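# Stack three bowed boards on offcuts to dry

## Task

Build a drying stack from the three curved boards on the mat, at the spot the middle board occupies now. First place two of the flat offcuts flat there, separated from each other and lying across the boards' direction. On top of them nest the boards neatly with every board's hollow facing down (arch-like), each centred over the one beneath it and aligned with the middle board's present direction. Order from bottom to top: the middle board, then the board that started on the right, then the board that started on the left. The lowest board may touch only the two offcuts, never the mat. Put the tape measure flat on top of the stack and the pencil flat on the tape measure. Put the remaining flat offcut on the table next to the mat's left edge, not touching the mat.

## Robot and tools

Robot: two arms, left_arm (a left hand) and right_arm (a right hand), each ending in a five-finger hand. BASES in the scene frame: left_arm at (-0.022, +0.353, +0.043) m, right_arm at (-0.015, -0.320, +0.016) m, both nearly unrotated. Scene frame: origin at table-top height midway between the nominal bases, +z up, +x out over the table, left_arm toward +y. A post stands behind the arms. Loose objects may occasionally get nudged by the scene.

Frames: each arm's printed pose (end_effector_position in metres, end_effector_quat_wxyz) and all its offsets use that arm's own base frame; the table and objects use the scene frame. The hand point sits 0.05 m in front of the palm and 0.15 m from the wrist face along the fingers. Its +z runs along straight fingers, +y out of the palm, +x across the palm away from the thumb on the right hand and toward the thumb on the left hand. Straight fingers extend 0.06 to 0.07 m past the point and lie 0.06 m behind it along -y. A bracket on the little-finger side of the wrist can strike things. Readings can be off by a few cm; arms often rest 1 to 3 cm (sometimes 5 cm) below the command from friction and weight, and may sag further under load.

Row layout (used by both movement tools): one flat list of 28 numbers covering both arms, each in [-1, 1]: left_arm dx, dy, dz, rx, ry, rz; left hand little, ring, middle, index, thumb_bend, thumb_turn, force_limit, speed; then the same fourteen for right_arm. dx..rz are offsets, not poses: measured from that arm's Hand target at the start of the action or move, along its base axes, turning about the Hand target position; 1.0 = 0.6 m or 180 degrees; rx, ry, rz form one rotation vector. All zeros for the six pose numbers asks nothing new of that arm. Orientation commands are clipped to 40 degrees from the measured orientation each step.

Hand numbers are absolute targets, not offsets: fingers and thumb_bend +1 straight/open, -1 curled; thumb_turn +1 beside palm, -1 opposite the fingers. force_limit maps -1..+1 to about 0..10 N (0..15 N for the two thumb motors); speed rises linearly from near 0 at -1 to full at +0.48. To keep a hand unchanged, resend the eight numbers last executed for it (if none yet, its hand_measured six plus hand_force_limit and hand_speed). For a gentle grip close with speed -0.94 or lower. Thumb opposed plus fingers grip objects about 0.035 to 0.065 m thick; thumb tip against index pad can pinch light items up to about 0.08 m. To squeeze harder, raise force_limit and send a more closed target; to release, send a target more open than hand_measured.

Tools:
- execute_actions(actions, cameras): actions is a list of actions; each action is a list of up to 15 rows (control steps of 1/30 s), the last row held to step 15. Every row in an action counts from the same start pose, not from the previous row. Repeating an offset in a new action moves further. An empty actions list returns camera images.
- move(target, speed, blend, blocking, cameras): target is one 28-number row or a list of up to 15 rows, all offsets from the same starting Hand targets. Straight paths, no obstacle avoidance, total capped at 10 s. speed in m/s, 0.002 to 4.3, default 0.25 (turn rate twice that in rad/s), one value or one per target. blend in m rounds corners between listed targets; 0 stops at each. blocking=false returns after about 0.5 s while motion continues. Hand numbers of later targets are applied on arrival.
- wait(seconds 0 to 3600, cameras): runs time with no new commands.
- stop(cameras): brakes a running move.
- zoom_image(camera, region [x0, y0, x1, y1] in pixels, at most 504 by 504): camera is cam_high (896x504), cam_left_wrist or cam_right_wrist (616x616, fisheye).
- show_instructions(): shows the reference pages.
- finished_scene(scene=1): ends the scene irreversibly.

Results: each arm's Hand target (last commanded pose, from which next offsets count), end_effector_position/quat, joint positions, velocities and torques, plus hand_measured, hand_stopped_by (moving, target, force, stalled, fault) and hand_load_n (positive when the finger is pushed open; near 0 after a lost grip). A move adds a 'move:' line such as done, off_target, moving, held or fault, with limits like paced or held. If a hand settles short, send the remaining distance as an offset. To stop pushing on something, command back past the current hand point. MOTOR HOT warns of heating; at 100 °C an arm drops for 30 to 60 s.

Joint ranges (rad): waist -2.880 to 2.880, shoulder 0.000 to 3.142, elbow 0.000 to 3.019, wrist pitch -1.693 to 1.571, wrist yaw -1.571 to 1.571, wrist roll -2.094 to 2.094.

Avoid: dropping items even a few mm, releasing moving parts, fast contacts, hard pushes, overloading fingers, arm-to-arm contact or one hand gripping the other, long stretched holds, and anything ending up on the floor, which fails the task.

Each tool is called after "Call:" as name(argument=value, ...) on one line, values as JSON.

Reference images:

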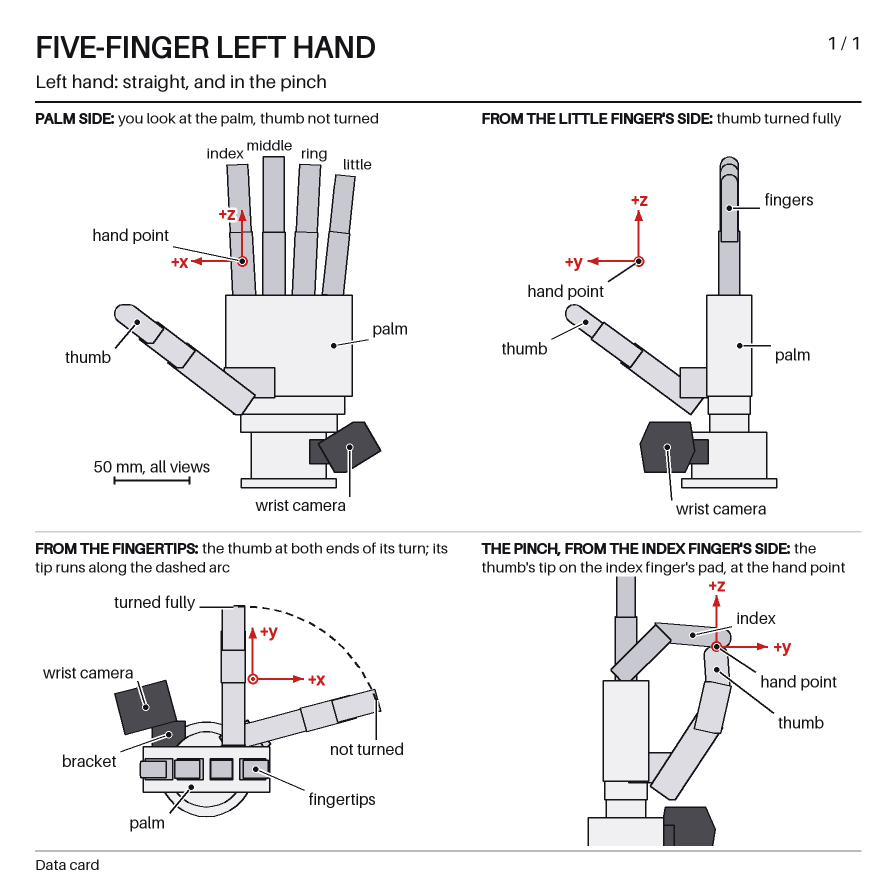

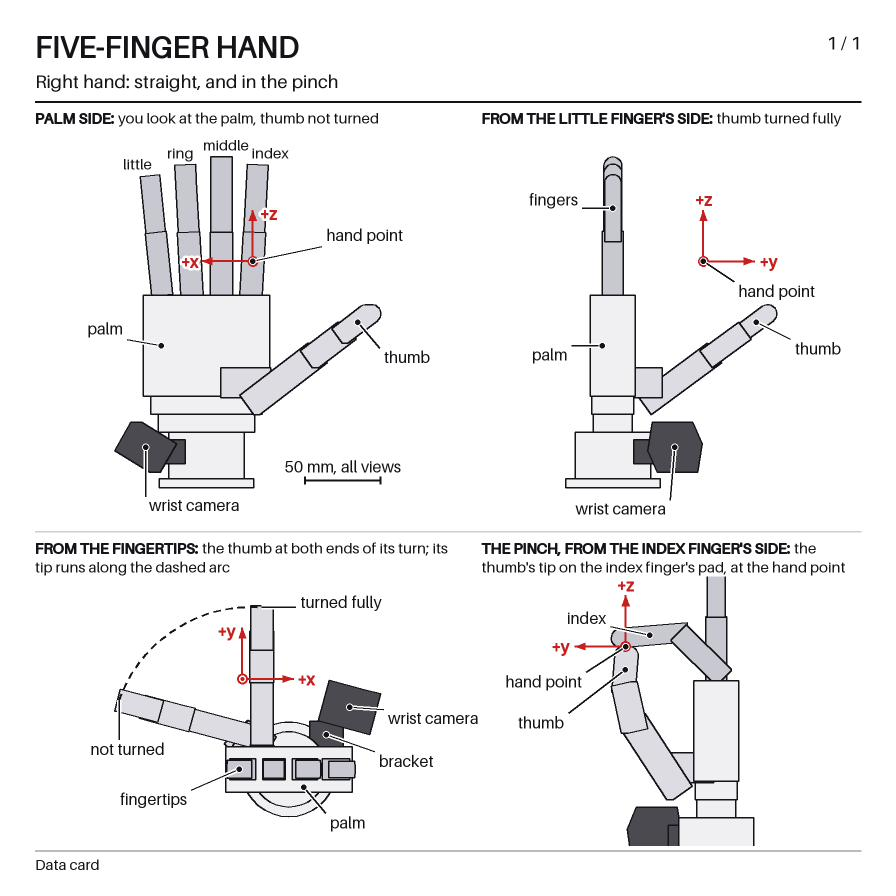

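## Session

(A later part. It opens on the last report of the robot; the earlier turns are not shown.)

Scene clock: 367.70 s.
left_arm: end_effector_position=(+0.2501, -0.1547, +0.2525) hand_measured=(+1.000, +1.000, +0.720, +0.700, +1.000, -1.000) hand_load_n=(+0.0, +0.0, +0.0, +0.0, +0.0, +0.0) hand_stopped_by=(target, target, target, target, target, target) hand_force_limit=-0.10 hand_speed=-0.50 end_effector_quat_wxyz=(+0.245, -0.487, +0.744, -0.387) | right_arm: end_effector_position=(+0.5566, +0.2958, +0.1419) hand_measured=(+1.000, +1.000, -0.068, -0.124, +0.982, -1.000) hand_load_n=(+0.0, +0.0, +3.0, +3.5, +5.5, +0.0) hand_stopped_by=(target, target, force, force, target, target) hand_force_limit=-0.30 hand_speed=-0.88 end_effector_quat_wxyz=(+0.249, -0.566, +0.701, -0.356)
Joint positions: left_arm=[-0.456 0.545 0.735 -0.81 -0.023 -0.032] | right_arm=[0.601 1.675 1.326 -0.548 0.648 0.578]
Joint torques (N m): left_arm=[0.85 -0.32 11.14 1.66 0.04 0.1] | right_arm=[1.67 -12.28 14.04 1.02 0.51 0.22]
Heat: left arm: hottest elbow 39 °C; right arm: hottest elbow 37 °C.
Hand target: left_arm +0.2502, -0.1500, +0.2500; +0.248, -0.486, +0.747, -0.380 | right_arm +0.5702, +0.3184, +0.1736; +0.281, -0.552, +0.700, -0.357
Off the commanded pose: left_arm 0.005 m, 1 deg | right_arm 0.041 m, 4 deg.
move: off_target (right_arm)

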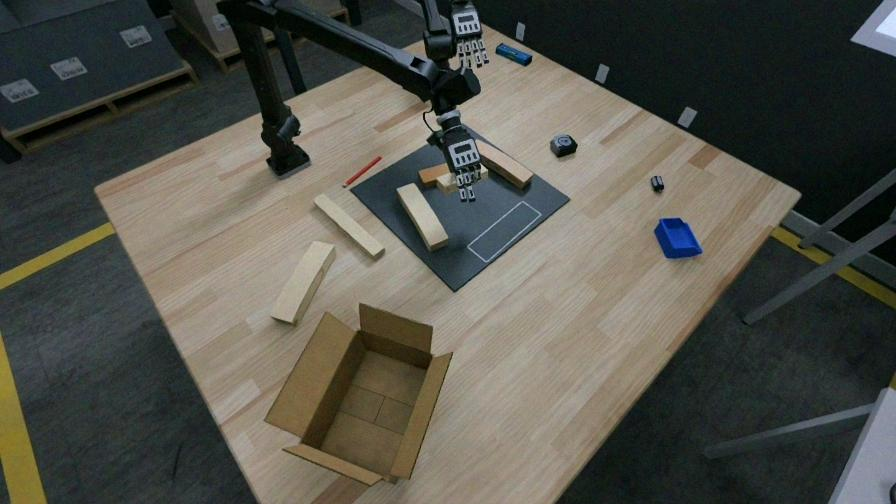

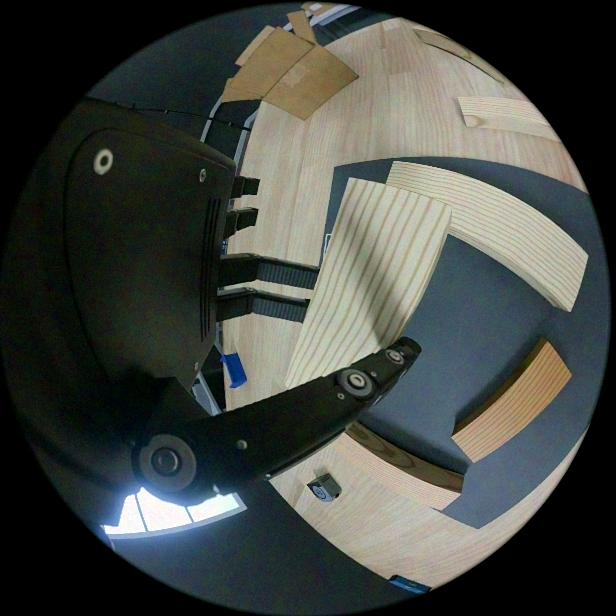

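Call:
move(target=[0,0,0,0,0,0,1,1,0.72,0.7,1,-1,-0.1,-0.5,-0.012,0.01,-0.15,0,0,0.005,1,1,-0.25,-0.25,0.98,-1,-0.3,-0.88], speed=0.1, cameras=["cam_high","cam_right_wrist"])

Call:
zoom_image(camera="cam_high", region=[400, 110, 520, 230])

Scene clock: 370.37 s.
left_arm: end_effector_position=(+0.2501, -0.1547, +0.2525) hand_measured=(+1.000, +1.000, +0.720, +0.700, +1.000, -1.000) hand_load_n=(+0.0, +0.0, +0.0, +0.0, +0.0, +0.0) hand_stopped_by=(target, target, target, target, target, target) hand_force_limit=-0.10 hand_speed=-0.50 end_effector_quat_wxyz=(+0.245, -0.487, +0.744, -0.387) | right_arm: end_effector_position=(+0.5577, +0.3072, +0.0687) hand_measured=(+1.000, +1.000, -0.068, -0.124, +0.982, -1.000) hand_load_n=(+0.0, +0.0, +3.0, +3.5, +5.5, +0.0) hand_stopped_by=(target, target, force, force, target, target) hand_force_limit=-0.30 hand_speed=-0.88 end_effector_quat_wxyz=(+0.257, -0.568, +0.697, -0.354)
Joint positions: left_arm=[-0.456 0.545 0.735 -0.81 -0.023 -0.032] | right_arm=[0.615 1.767 1.234 -0.352 0.648 0.58]
Joint torques (N m): left_arm=[0.5 -0.62 10.88 1.61 0.06 0.08] | right_arm=[1.67 -13.1 9.22 2.3 0.45 0.2]
Heat: left arm: hottest elbow 39 °C; right arm: hottest elbow 37 °C.
Hand target: left_arm +0.2502, -0.1500, +0.2500; +0.248, -0.486, +0.747, -0.380 | right_arm +0.5630, +0.3244, +0.0836; +0.283, -0.557, +0.695, -0.354
Off the commanded pose: left_arm 0.005 m, 1 deg | right_arm 0.023 m, 3 deg.
move: off_target (right_arm)

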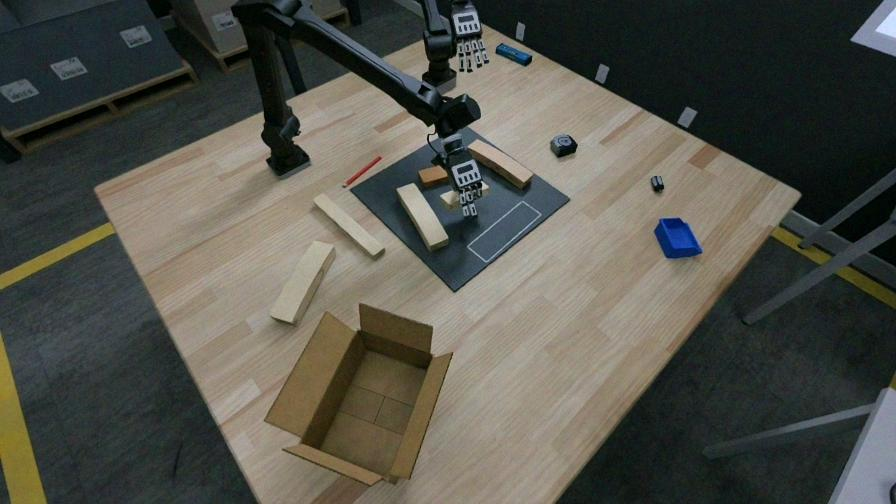

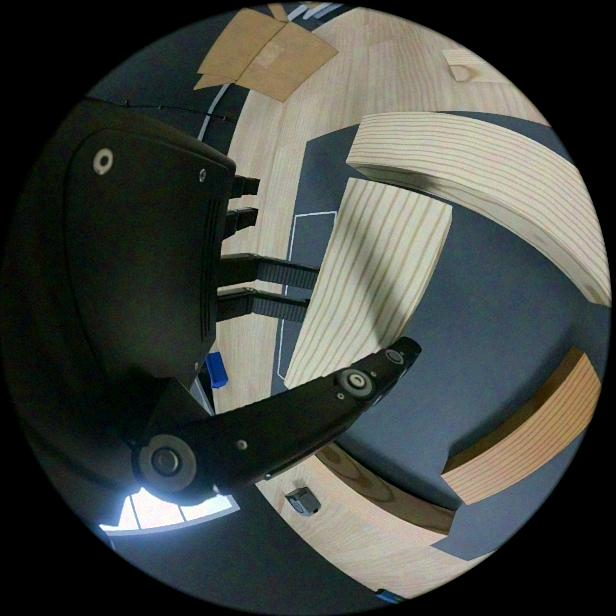

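Scaled by 4.200 from the camera's image (finer frame: 1280x720).

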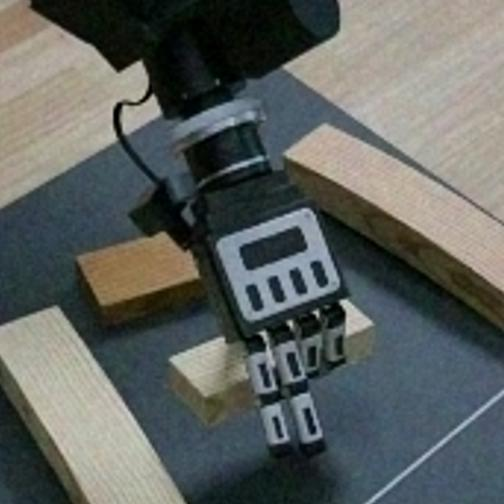

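Call:
move(target=[[0,0,0,0,0,0,1,1,0.72,0.7,1,-1,-0.1,-0.5,-0.004,0,-0.07,0,0,0,1,1,-0.25,-0.25,0.98,-1,-0.3,-0.88],[0,0,0,0,0,0,1,1,0.72,0.7,1,-1,-0.1,-0.5,-0.006,0,-0.095,0,0,0,1,1,-0.25,-0.25,0.98,-1,-0.3,-0.88]], speed=[0.06,0.03], cameras=["cam_high","cam_right_wrist"])

Call:
zoom_image(camera="cam_high", region=[400, 110, 520, 230])

Scene clock: 373.57 s.
left_arm: end_effector_position=(+0.2501, -0.1547, +0.2525) hand_measured=(+1.000, +1.000, +0.720, +0.700, +1.000, -1.000) hand_load_n=(+0.0, +0.0, +0.0, +0.0, +0.0, +0.0) hand_stopped_by=(target, target, target, target, target, target) hand_force_limit=-0.10 hand_speed=-0.50 end_effector_quat_wxyz=(+0.245, -0.487, +0.744, -0.387) | right_arm: end_effector_position=(+0.5546, +0.3071, +0.0150) hand_measured=(+1.000, +1.000, -0.068, -0.124, +0.982, -1.000) hand_load_n=(+0.0, +0.0, +3.5, +3.5, +5.5, +0.0) hand_stopped_by=(target, target, force, force, target, target) hand_force_limit=-0.30 hand_speed=-0.88 end_effector_quat_wxyz=(+0.259, -0.567, +0.697, -0.354)
Joint positions: left_arm=[-0.456 0.545 0.735 -0.81 -0.023 -0.032] | right_arm=[0.618 1.841 1.171 -0.212 0.65 0.581]
Joint torques (N m): left_arm=[0.38 -0.97 10.93 1.55 0.03 0.07] | right_arm=[1.79 -13.22 8.44 2.28 0.5 0.23]
Heat: left arm: hottest elbow 38 °C; right arm: hottest elbow 37 °C.
Hand target: left_arm +0.2502, -0.1500, +0.2500; +0.248, -0.486, +0.747, -0.380 | right_arm +0.5594, +0.3244, +0.0266; +0.283, -0.557, +0.695, -0.354
Off the commanded pose: left_arm 0.005 m, 1 deg | right_arm 0.021 m, 3 deg.
move: off_target (right_arm)

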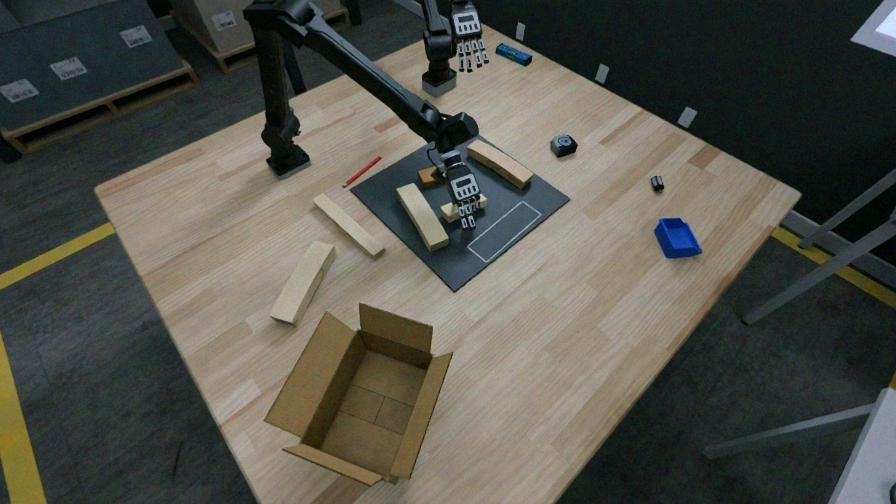

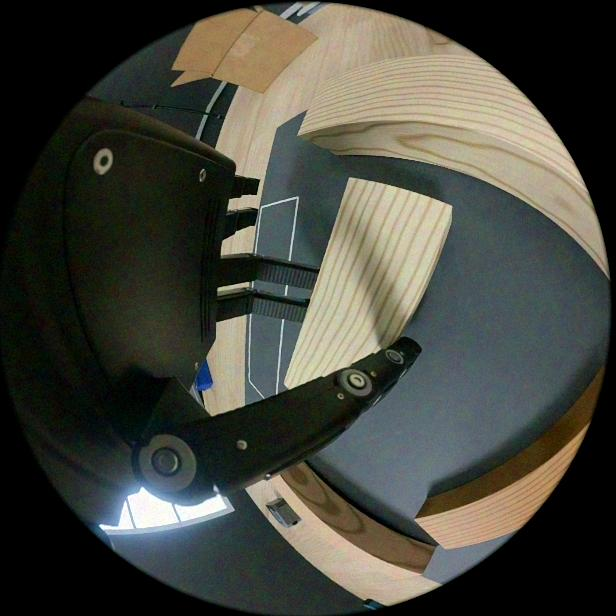

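Scaled by 4.200 from the camera's image (finer frame: 1280x720).

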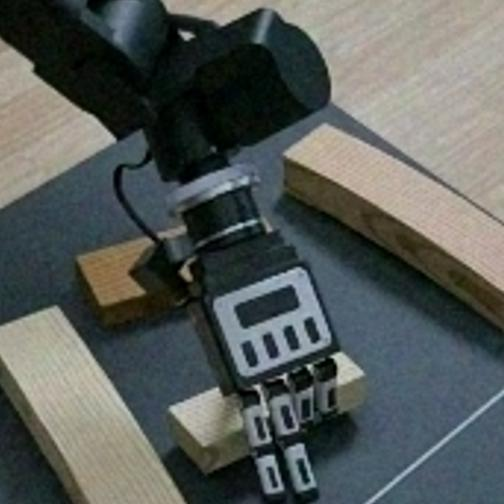

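Call:
move(target=[0,0,0,0,0,0,1,1,0.72,0.7,1,-1,-0.1,-0.5,0,0,-0.013,0,0,0,1,1,-0.25,-0.25,0.98,-1,-0.3,-0.88], speed=0.03)

Call:
move(target=[0,0,0,0,0,0,1,1,0.72,0.7,1,-1,-0.1,-0.5,0,0,0,0,0,0,1,1,0.6,0.6,1,-1,-0.3,-0.85], speed=0.03)

Call:
move(target=[0,0,0,0,0,0,1,1,0.72,0.7,1,-1,-0.1,-0.5,-0.01,0,0.25,0,0,0,1,1,0.7,0.7,1,-1,-0.3,-0.8], speed=0.1, cameras=["cam_high","cam_right_wrist"])

Call:
zoom_image(camera="cam_high", region=[400, 110, 520, 230])

Scene clock: 375.27 s.
left_arm: end_effector_position=(+0.2501, -0.1547, +0.2525) hand_measured=(+1.000, +1.000, +0.720, +0.700, +1.000, -1.000) hand_load_n=(+0.0, -0.5, +0.0, +0.0, +0.0, +0.0) hand_stopped_by=(target, target, target, target, target, target) hand_force_limit=-0.10 hand_speed=-0.50 end_effector_quat_wxyz=(+0.245, -0.487, +0.744, -0.387) | right_arm: end_effector_position=(+0.5553, +0.3077, +0.0092) hand_measured=(+1.000, +1.000, -0.068, -0.124, +0.982, -1.000) hand_load_n=(+0.0, -0.5, +3.5, +3.0, +5.5, +0.0) hand_stopped_by=(target, target, force, force, target, target) hand_force_limit=-0.30 hand_speed=-0.88 end_effector_quat_wxyz=(+0.261, -0.566, +0.697, -0.354)
Joint positions: left_arm=[-0.456 0.545 0.735 -0.81 -0.023 -0.032] | right_arm=[0.618 1.851 1.166 -0.194 0.65 0.584]
Joint torques (N m): left_arm=[0.67 -0.67 11.07 1.7 0.03 0.07] | right_arm=[1.85 -13.1 8.27 2.25 0.47 0.22]
Heat: left arm: hottest elbow 38 °C; right arm: hottest elbow 37 °C.
Hand target: left_arm +0.2502, -0.1500, +0.2500; +0.248, -0.486, +0.747, -0.380 | right_arm +0.5594, +0.3244, +0.0188; +0.283, -0.557, +0.695, -0.354
Off the commanded pose: left_arm 0.005 m, 1 deg | right_arm 0.020 m, 3 deg.
move: off_target (right_arm)

Scene clock: 377.57 s.
left_arm: end_effector_position=(+0.2501, -0.1547, +0.2525) hand_measured=(+1.000, +1.000, +0.720, +0.700, +1.000, -1.000) hand_load_n=(+0.0, +0.0, +0.0, +0.0, -0.5, +0.0) hand_stopped_by=(target, target, target, target, target, target) hand_force_limit=-0.10 hand_speed=-0.50 end_effector_quat_wxyz=(+0.245, -0.487, +0.744, -0.387) | right_arm: end_effector_position=(+0.5562, +0.3081, +0.0098) hand_measured=(+1.000, +1.000, +0.600, +0.600, +1.000, -1.000) hand_load_n=(+0.0, +0.0, +0.0, +0.0, +0.0, +0.0) hand_stopped_by=(target, target, target, target, target, target) hand_force_limit=-0.30 hand_speed=-0.85 end_effector_quat_wxyz=(+0.263, -0.563, +0.699, -0.354)
Joint positions: left_arm=[-0.456 0.545 0.735 -0.81 -0.023 -0.032] | right_arm=[0.618 1.851 1.166 -0.19 0.651 0.589]
Joint torques (N m): left_arm=[0.62 -0.73 11.02 1.58 0.07 0.08] | right_arm=[1.73 -13.1 8.31 2.14 0.44 0.21]
Heat: left arm: hottest elbow 38 °C; right arm: hottest elbow 36 °C.
Hand target: left_arm +0.2502, -0.1500, +0.2500; +0.248, -0.486, +0.747, -0.380 | right_arm +0.5594, +0.3244, +0.0188; +0.283, -0.557, +0.695, -0.354
Off the commanded pose: left_arm 0.005 m, 1 deg | right_arm 0.019 m, 2 deg.
move: done

Scene clock: 380.03 s.
left_arm: end_effector_position=(+0.2501, -0.1547, +0.2525) hand_measured=(+1.000, +1.000, +0.720, +0.700, +1.000, -1.000) hand_load_n=(+0.0, +0.0, +0.0, +0.0, +0.0, +0.0) hand_stopped_by=(target, target, target, target, target, target) hand_force_limit=-0.10 hand_speed=-0.50 end_effector_quat_wxyz=(+0.245, -0.487, +0.744, -0.387) | right_arm: end_effector_position=(+0.5443, +0.3038, +0.1272) hand_measured=(+1.000, +1.000, +0.700, +0.700, +1.000, -1.000) hand_load_n=(+0.0, +0.0, +0.0, +0.0, +0.0, +0.0) hand_stopped_by=(target, target, target, target, target, target) hand_force_limit=-0.30 hand_speed=-0.80 end_effector_quat_wxyz=(+0.247, -0.571, +0.699, -0.353)
Joint positions: left_arm=[-0.456 0.545 0.735 -0.81 -0.023 -0.032] | right_arm=[0.624 1.678 1.294 -0.531 0.654 0.595]
Joint torques (N m): left_arm=[0.62 -0.79 10.96 1.7 0.02 0.09] | right_arm=[1.79 -13.92 13.09 0.9 0.47 0.22]
Heat: left arm: hottest elbow 38 °C; right arm: hottest elbow 37 °C.
Hand target: left_arm +0.2502, -0.1500, +0.2500; +0.248, -0.486, +0.747, -0.380 | right_arm +0.5534, +0.3244, +0.1688; +0.283, -0.557, +0.695, -0.354
Off the commanded pose: left_arm 0.005 m, 1 deg | right_arm 0.047 m, 4 deg.
move: off_target (right_arm)

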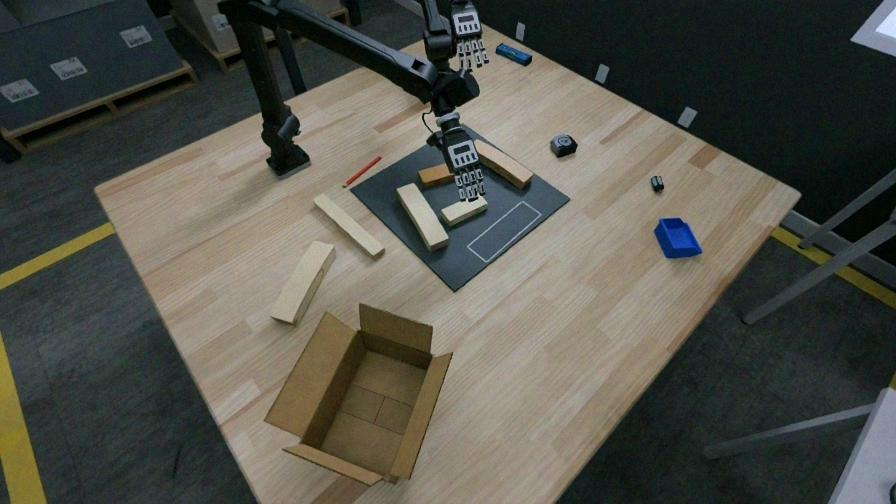

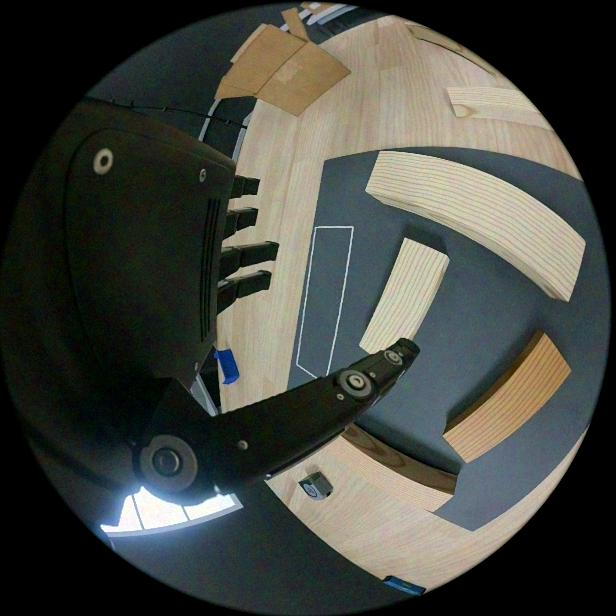

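Scaled by 4.200 from the camera's image (finer frame: 1280x720).

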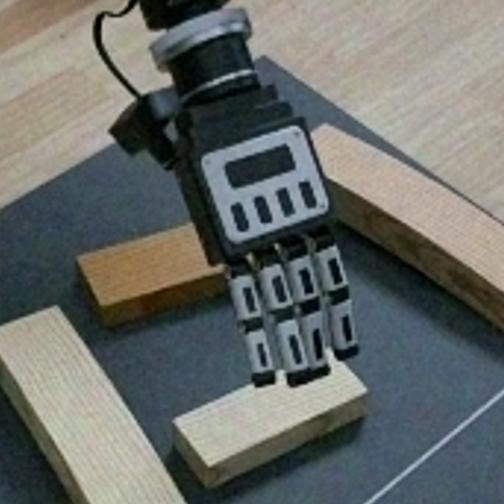

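Call:
zoom_image(camera="cam_high", region=[305, 180, 395, 270])

Call:
zoom_image(camera="cam_high", region=[425, 175, 505, 255])

Scaled by 5.600 from the camera's image (finer frame: 1280x720).

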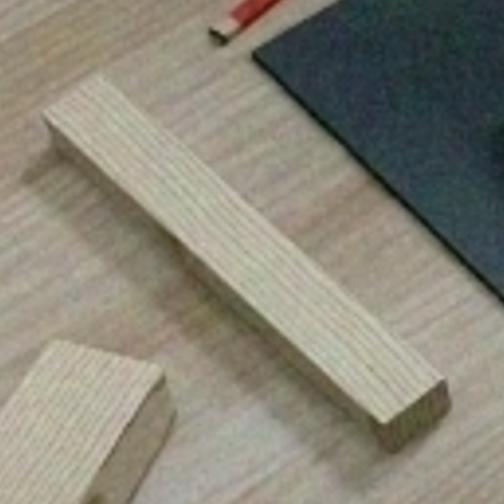

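Scaled by 6.300 from the camera's image (finer frame: 1280x720).

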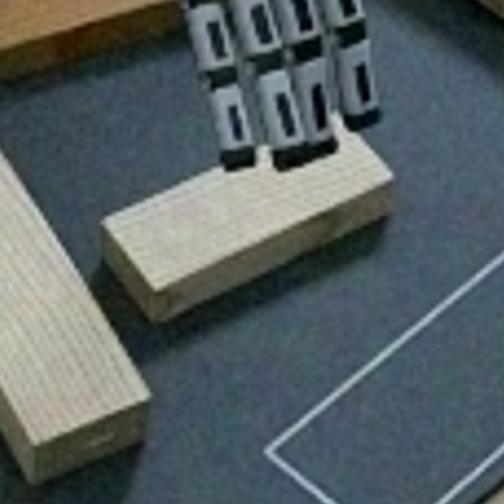

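Call:
move(target=[[0,0,0,0,0,0,1,1,0.72,0.7,1,-1,-0.1,-0.5,-0.18,-0.28,0.0,0,0,0.3,1,1,0.7,0.7,1,-1,-0.3,-0.8],[0,0,0,0,0,0,1,1,0.72,0.7,1,-1,-0.1,-0.5,-0.365,-0.557,-0.065,0,0,0.594,1,1,0.7,0.7,1,-1,-0.3,-0.8]], speed=0.2, blend=[0.03,0], cameras=["cam_high","cam_right_wrist"])

Call:
zoom_image(camera="cam_high", region=[280, 150, 400, 270])

Call:
zoom_image(camera="cam_right_wrist", region=[200, 100, 500, 400])

Scene clock: 392.43 s.
left_arm: end_effector_position=(+0.2501, -0.1547, +0.2525) hand_measured=(+1.000, +1.000, +0.720, +0.700, +1.000, -1.000) hand_load_n=(+0.0, +0.0, +0.0, +0.0, +0.0, +0.0) hand_stopped_by=(target, target, target, target, target, target) hand_force_limit=-0.10 hand_speed=-0.50 end_effector_quat_wxyz=(+0.245, -0.487, +0.744, -0.387) | right_arm: end_effector_position=(+0.3205, -0.0004, +0.1190) hand_measured=(+1.000, +1.000, +0.700, +0.700, +1.000, -1.000) hand_load_n=(+0.0, +0.0, +0.0, +0.0, +0.0, +0.0) hand_stopped_by=(target, target, target, target, target, target) hand_force_limit=-0.30 hand_speed=-0.80 end_effector_quat_wxyz=(-0.430, +0.902, -0.002, -0.027)
Joint positions: left_arm=[-0.456 0.545 0.735 -0.81 -0.023 -0.032] | right_arm=[-0.301 1.497 1.067 -1.553 -0.815 -2.047]
Joint torques (N m): left_arm=[0.56 -0.03 10.88 1.7 0.07 0.06] | right_arm=[-0.44 -7.59 10.88 -0.81 -0.32 -0.02]
Heat: left arm: hottest elbow 38 °C; right arm: hottest elbow 37 °C.
Hand target: left_arm +0.2502, -0.1500, +0.2500; +0.248, -0.486, +0.747, -0.380 | right_arm +0.3344, -0.0098, +0.1298; -0.453, +0.891, +0.034, -0.017
Off the commanded pose: left_arm 0.005 m, 1 deg | right_arm 0.020 m, 5 deg.
joint sent to its limit (right arm) — joint 6 (wrist roll), lower limit. The joint targets are off in position and orientation.
move: off_target (right_arm)

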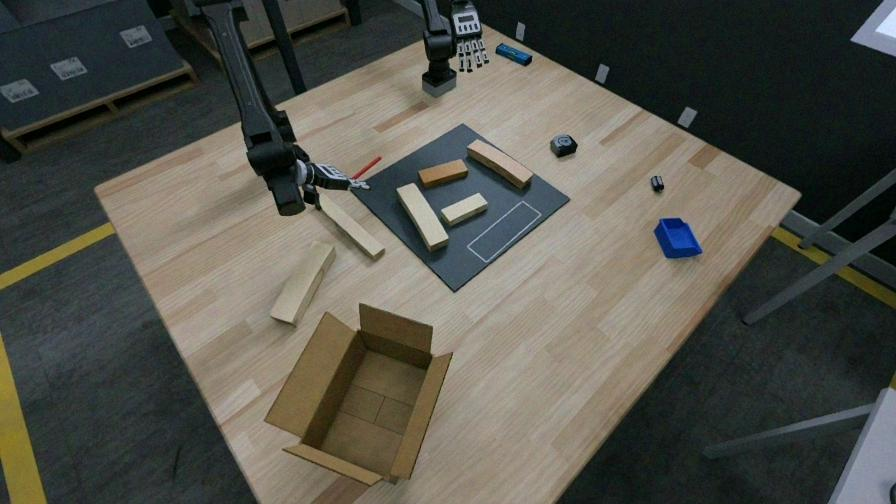

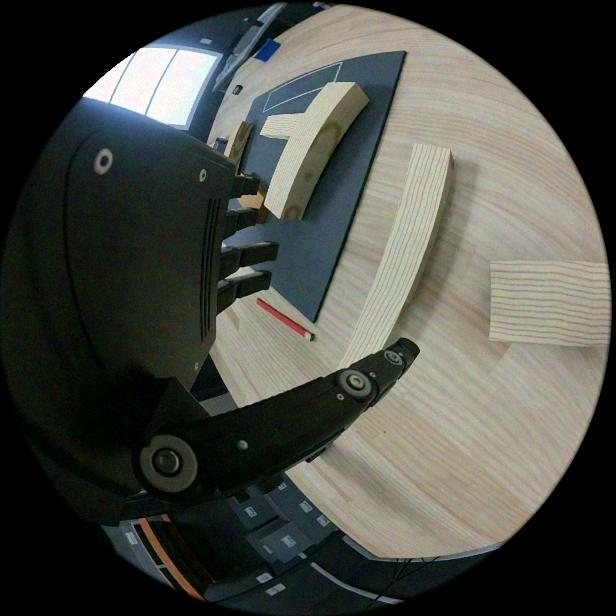

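Scaled by 4.200 from the camera's image (finer frame: 1280x720).

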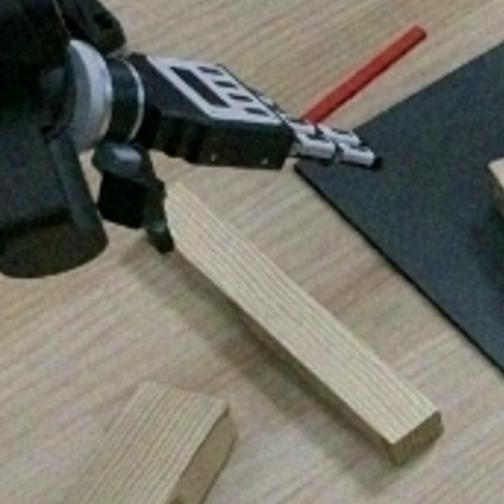

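Scaled by 1.680 from the camera's image (finer frame: 880x880).

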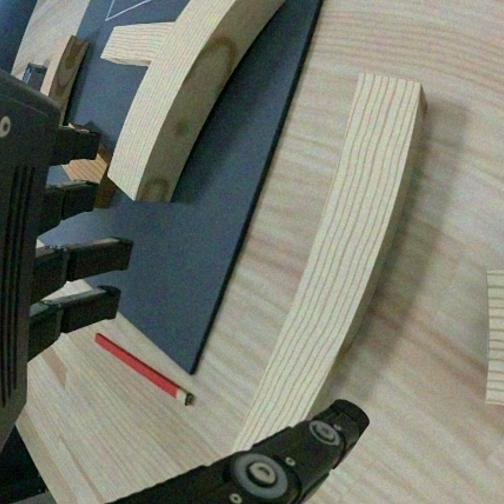

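Call:
zoom_image(camera="cam_high", region=[315, 185, 390, 260])

Call:
zoom_image(camera="cam_right_wrist", region=[330, 120, 470, 370])

Scaled by 6.720 from the camera's image (finer frame: 1280x720).

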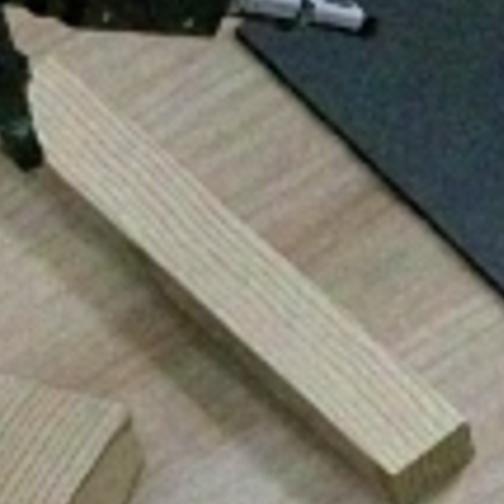

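Scaled by 2.016 from the camera's image (finer frame: 880x880).

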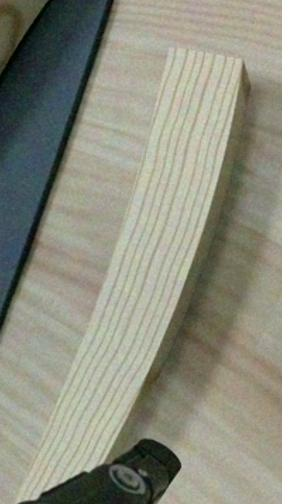

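Call:
zoom_image(camera="cam_high", region=[260, 300, 460, 500])

Call:
zoom_image(camera="cam_high", region=[540, 120, 720, 280])

Scaled by 2.520 from the camera's image (finer frame: 1280x720).

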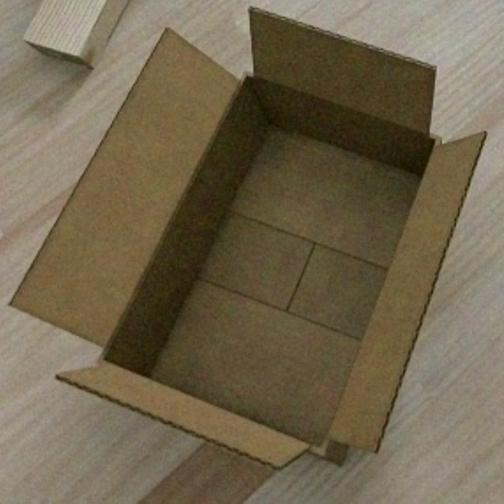

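Scaled by 2.800 from the camera's image (finer frame: 1280x720).

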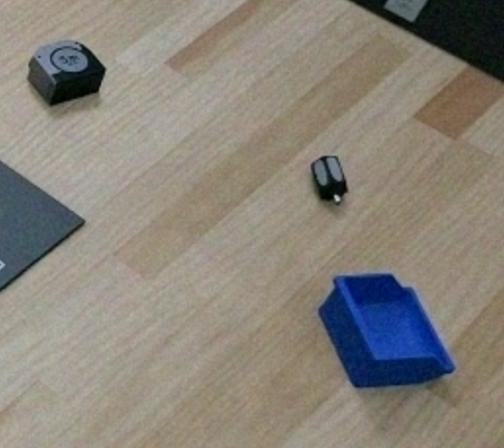

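Call:
zoom_image(camera="cam_high", region=[260, 230, 345, 330])

Call:
zoom_image(camera="cam_high", region=[385, 160, 470, 260])

Scaled by 5.040 from the camera's image (finer frame: 1280x720).

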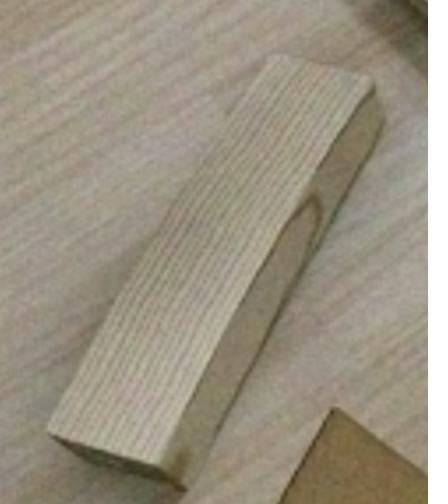

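Scaled by 5.040 from the camera's image (finer frame: 1280x720).

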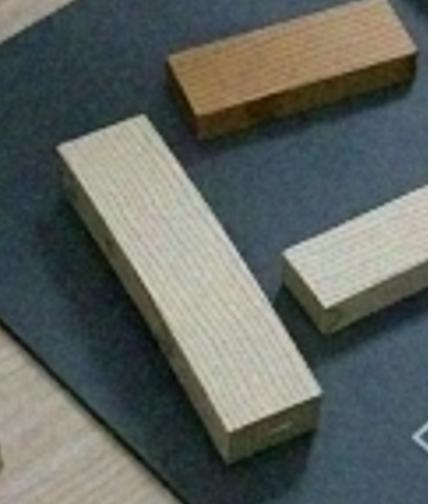

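Call:
move(target=[0,0,0,0,0,0,1,1,0.72,0.7,1,-1,-0.1,-0.5,0.018,-0.005,-0.12,0,0,-0.035,1,1,0.7,0.7,1,-1,-0.3,-0.8], speed=0.12, cameras=["cam_high","cam_right_wrist"])

Call:
zoom_image(camera="cam_right_wrist", region=[200, 130, 480, 410])

Call:
zoom_image(camera="cam_high", region=[300, 160, 400, 260])

Scene clock: 399.00 s.
left_arm: end_effector_position=(+0.2501, -0.1547, +0.2525) hand_measured=(+1.000, +1.000, +0.720, +0.700, +1.000, -1.000) hand_load_n=(+0.0, +0.0, +0.0, +0.0, +0.0, +0.5) hand_stopped_by=(target, target, target, target, target, target) hand_force_limit=-0.10 hand_speed=-0.50 end_effector_quat_wxyz=(+0.245, -0.487, +0.744, -0.387) | right_arm: end_effector_position=(+0.3394, -0.0053, +0.0572) hand_measured=(+1.000, +1.000, +0.700, +0.700, +1.000, -1.000) hand_load_n=(+0.0, +0.0, +0.0, +0.0, +0.0, +0.0) hand_stopped_by=(target, target, target, target, target, target) hand_force_limit=-0.30 hand_speed=-0.80 end_effector_quat_wxyz=(-0.450, +0.893, -0.017, -0.006)
Joint positions: left_arm=[-0.456 0.545 0.735 -0.81 -0.023 -0.032] | right_arm=[-0.327 1.617 1.011 -1.367 -0.868 -2.047]
Joint torques (N m): left_arm=[0.91 -0.73 10.93 1.78 0.04 0.09] | right_arm=[-0.67 -8.76 6.83 0.12 -0.68 -0.02]
Heat: left arm: hottest elbow 38 °C; right arm: hottest elbow 37 °C.
Hand target: left_arm +0.2502, -0.1500, +0.2500; +0.248, -0.486, +0.747, -0.380 | right_arm +0.3452, -0.0128, +0.0578; -0.454, +0.891, -0.015, +0.008
Off the commanded pose: left_arm 0.005 m, 1 deg | right_arm 0.010 m, 2 deg.
joint sent to its limit (right arm) — joint 6 (wrist roll), lower limit. The joint targets are off in position, not in orientation.
move: done

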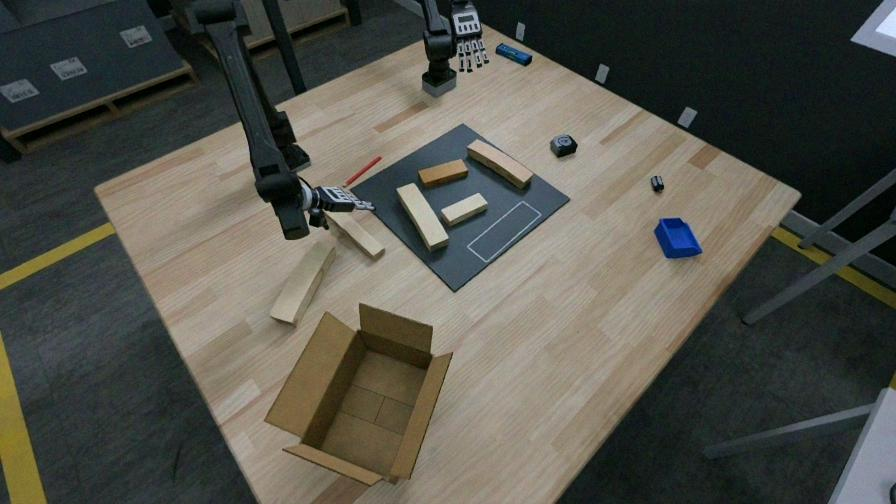

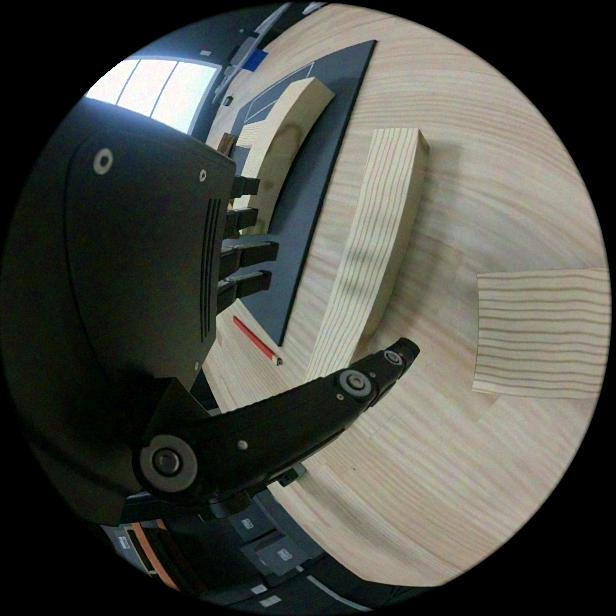

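Scaled by 1.800 from the camera's image (finer frame: 880x880).

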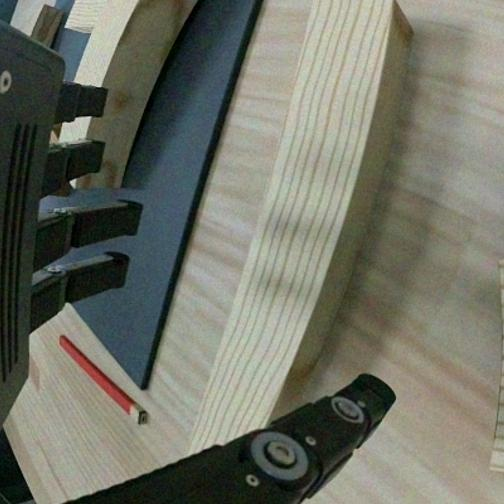

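Scaled by 5.040 from the camera's image (finer frame: 1280x720).

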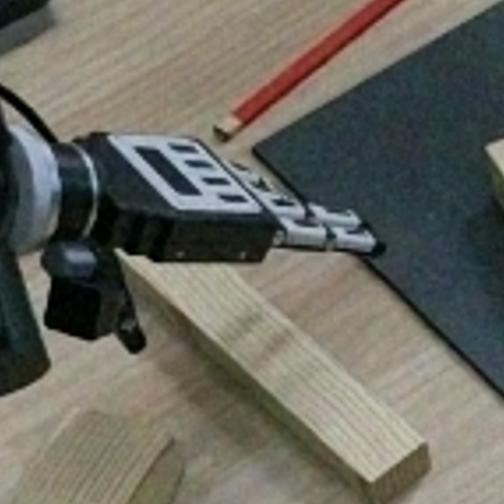

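Call:
move(target=[0,0,0,0,0,0,1,1,0.72,0.7,1,-1,-0.1,-0.5,-0.01,-0.008,-0.075,0,0,0,1,1,0.7,0.7,1,-1,-0.3,-0.8], speed=0.06)

Scene clock: 401.20 s.
left_arm: end_effector_position=(+0.2501, -0.1547, +0.2525) hand_measured=(+1.000, +1.000, +0.720, +0.700, +1.000, -1.000) hand_load_n=(+0.0, +0.0, +0.0, +0.0, +0.0, +0.0) hand_stopped_by=(target, target, target, target, target, target) hand_force_limit=-0.10 hand_speed=-0.50 end_effector_quat_wxyz=(+0.245, -0.487, +0.744, -0.387) | right_arm: end_effector_position=(+0.3357, -0.0090, +0.0146) hand_measured=(+1.000, +1.000, +0.700, +0.700, +1.000, -1.000) hand_load_n=(+0.0, +0.0, +0.0, +0.0, +0.0, +0.0) hand_stopped_by=(target, target, target, target, target, target) hand_force_limit=-0.30 hand_speed=-0.80 end_effector_quat_wxyz=(-0.449, +0.893, -0.022, -0.001)
Joint positions: left_arm=[-0.456 0.545 0.735 -0.81 -0.023 -0.032] | right_arm=[-0.341 1.68 0.955 -1.243 -0.866 -2.047]
Joint torques (N m): left_arm=[0.73 -0.38 10.95 1.72 0.04 0.1] | right_arm=[-0.79 -8.76 6.06 0.17 -0.36 -0.03]
Heat: left arm: hottest elbow 38 °C; right arm: hottest elbow 37 °C.
Hand target: left_arm +0.2502, -0.1500, +0.2500; +0.248, -0.486, +0.747, -0.380 | right_arm +0.3392, -0.0176, +0.0128; -0.454, +0.891, -0.015, +0.008
Off the commanded pose: left_arm 0.005 m, 1 deg | right_arm 0.010 m, 1 deg.
joint sent to its limit (right arm) — joint 6 (wrist roll), lower limit. The joint targets are off in position, not in orientation.
move: done

Call:
move(target=[0,0,0,0,0,0,1,1,0.72,0.7,1,-1,-0.1,-0.5,0,0,-0.008,0,0,0,1,1,0.7,0.7,1,-1,-0.3,-0.8], speed=0.04)

Call:
move(target=[0,0,0,0,0,0,1,1,0.72,0.7,1,-1,-0.1,-0.5,0,0,0,0,0,0,1,1,-0.2,-0.2,0.2,-1,-0.25,-0.9], speed=0.05, cameras=["cam_high","cam_right_wrist"])

Call:
zoom_image(camera="cam_right_wrist", region=[200, 130, 480, 410])

Scene clock: 403.13 s.
left_arm: end_effector_position=(+0.2501, -0.1547, +0.2525) hand_measured=(+1.000, +1.000, +0.720, +0.700, +1.000, -1.000) hand_load_n=(+0.0, +0.0, +0.0, +0.0, +0.0, +0.0) hand_stopped_by=(target, target, target, target, target, target) hand_force_limit=-0.10 hand_speed=-0.50 end_effector_quat_wxyz=(+0.245, -0.487, +0.744, -0.387) | right_arm: end_effector_position=(+0.3357, -0.0090, +0.0101) hand_measured=(+1.000, +1.000, +0.700, +0.700, +1.000, -1.000) hand_load_n=(+0.0, +0.0, +0.0, +0.0, +0.0, +0.0) hand_stopped_by=(target, target, target, target, target, target) hand_force_limit=-0.30 hand_speed=-0.80 end_effector_quat_wxyz=(-0.448, +0.894, -0.022, +0.000)
Joint positions: left_arm=[-0.456 0.545 0.735 -0.81 -0.023 -0.032] | right_arm=[-0.341 1.687 0.95 -1.229 -0.866 -2.047]
Joint torques (N m): left_arm=[0.97 -0.56 11.07 1.66 0.05 0.1] | right_arm=[-0.67 -8.76 5.97 0.18 -0.37 -0.02]
Heat: left arm: hottest elbow 38 °C; right arm: hottest elbow 37 °C.
Hand target: left_arm +0.2502, -0.1500, +0.2500; +0.248, -0.486, +0.747, -0.380 | right_arm +0.3392, -0.0176, +0.0080; -0.454, +0.891, -0.015, +0.008
Off the commanded pose: left_arm 0.005 m, 1 deg | right_arm 0.010 m, 1 deg.
joint sent to its limit (right arm) — joint 6 (wrist roll), lower limit. The joint targets are off in position, not in orientation.
move: done

Scene clock: 406.23 s.
left_arm: end_effector_position=(+0.2501, -0.1547, +0.2525) hand_measured=(+1.000, +1.000, +0.720, +0.700, +1.000, -1.000) hand_load_n=(+0.0, +0.0, +0.0, +0.0, +0.0, +0.0) hand_stopped_by=(target, target, target, target, target, target) hand_force_limit=-0.10 hand_speed=-0.50 end_effector_quat_wxyz=(+0.245, -0.487, +0.744, -0.387) | right_arm: end_effector_position=(+0.3356, -0.0092, +0.0094) hand_measured=(+1.000, +1.000, +0.040, -0.006, +0.640, -1.000) hand_load_n=(+0.0, +0.0, +4.5, +4.0, +6.5, +0.5) hand_stopped_by=(target, target, force, force, force, target) hand_force_limit=-0.25 hand_speed=-0.90 end_effector_quat_wxyz=(-0.448, +0.894, -0.021, -0.001)
Joint positions: left_arm=[-0.456 0.545 0.735 -0.81 -0.023 -0.032] | right_arm=[-0.341 1.689 0.95 -1.229 -0.865 -2.05]
Joint torques (N m): left_arm=[0.91 -0.5 10.92 1.66 0.04 0.13] | right_arm=[-0.79 -8.76 5.97 0.21 -0.41 -0.01]
Heat: left arm: hottest elbow 38 °C; right arm: hottest elbow 36 °C.
Hand target: left_arm +0.2502, -0.1500, +0.2500; +0.248, -0.486, +0.747, -0.380 | right_arm +0.3392, -0.0176, +0.0080; -0.454, +0.891, -0.015, +0.008
Off the commanded pose: left_arm 0.005 m, 1 deg | right_arm 0.009 m, 1 deg.
joint sent to its limit (right arm) — joint 6 (wrist roll), lower limit. The joint targets are off in position, not in orientation.
move: done

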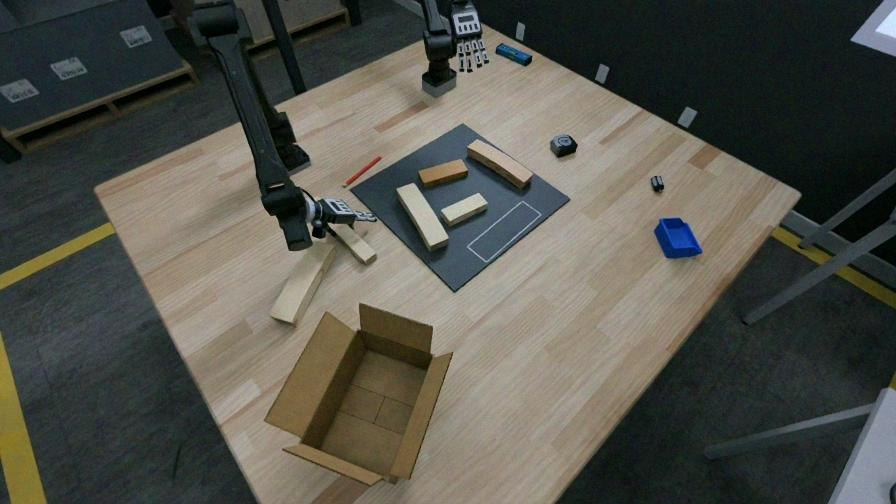

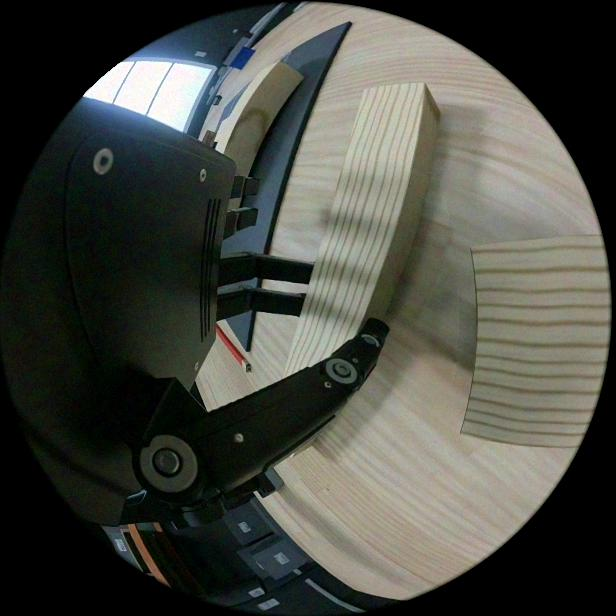

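Scaled by 1.800 from the camera's image (finer frame: 880x880).

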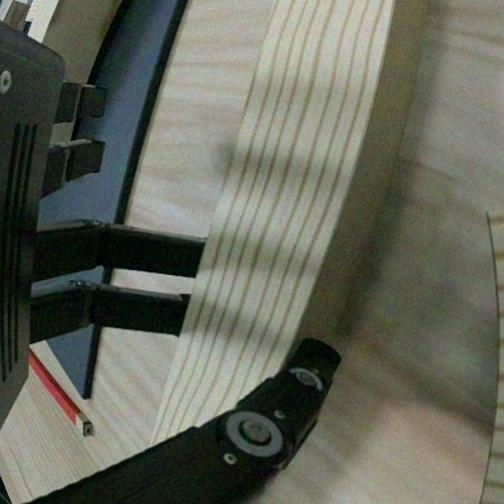

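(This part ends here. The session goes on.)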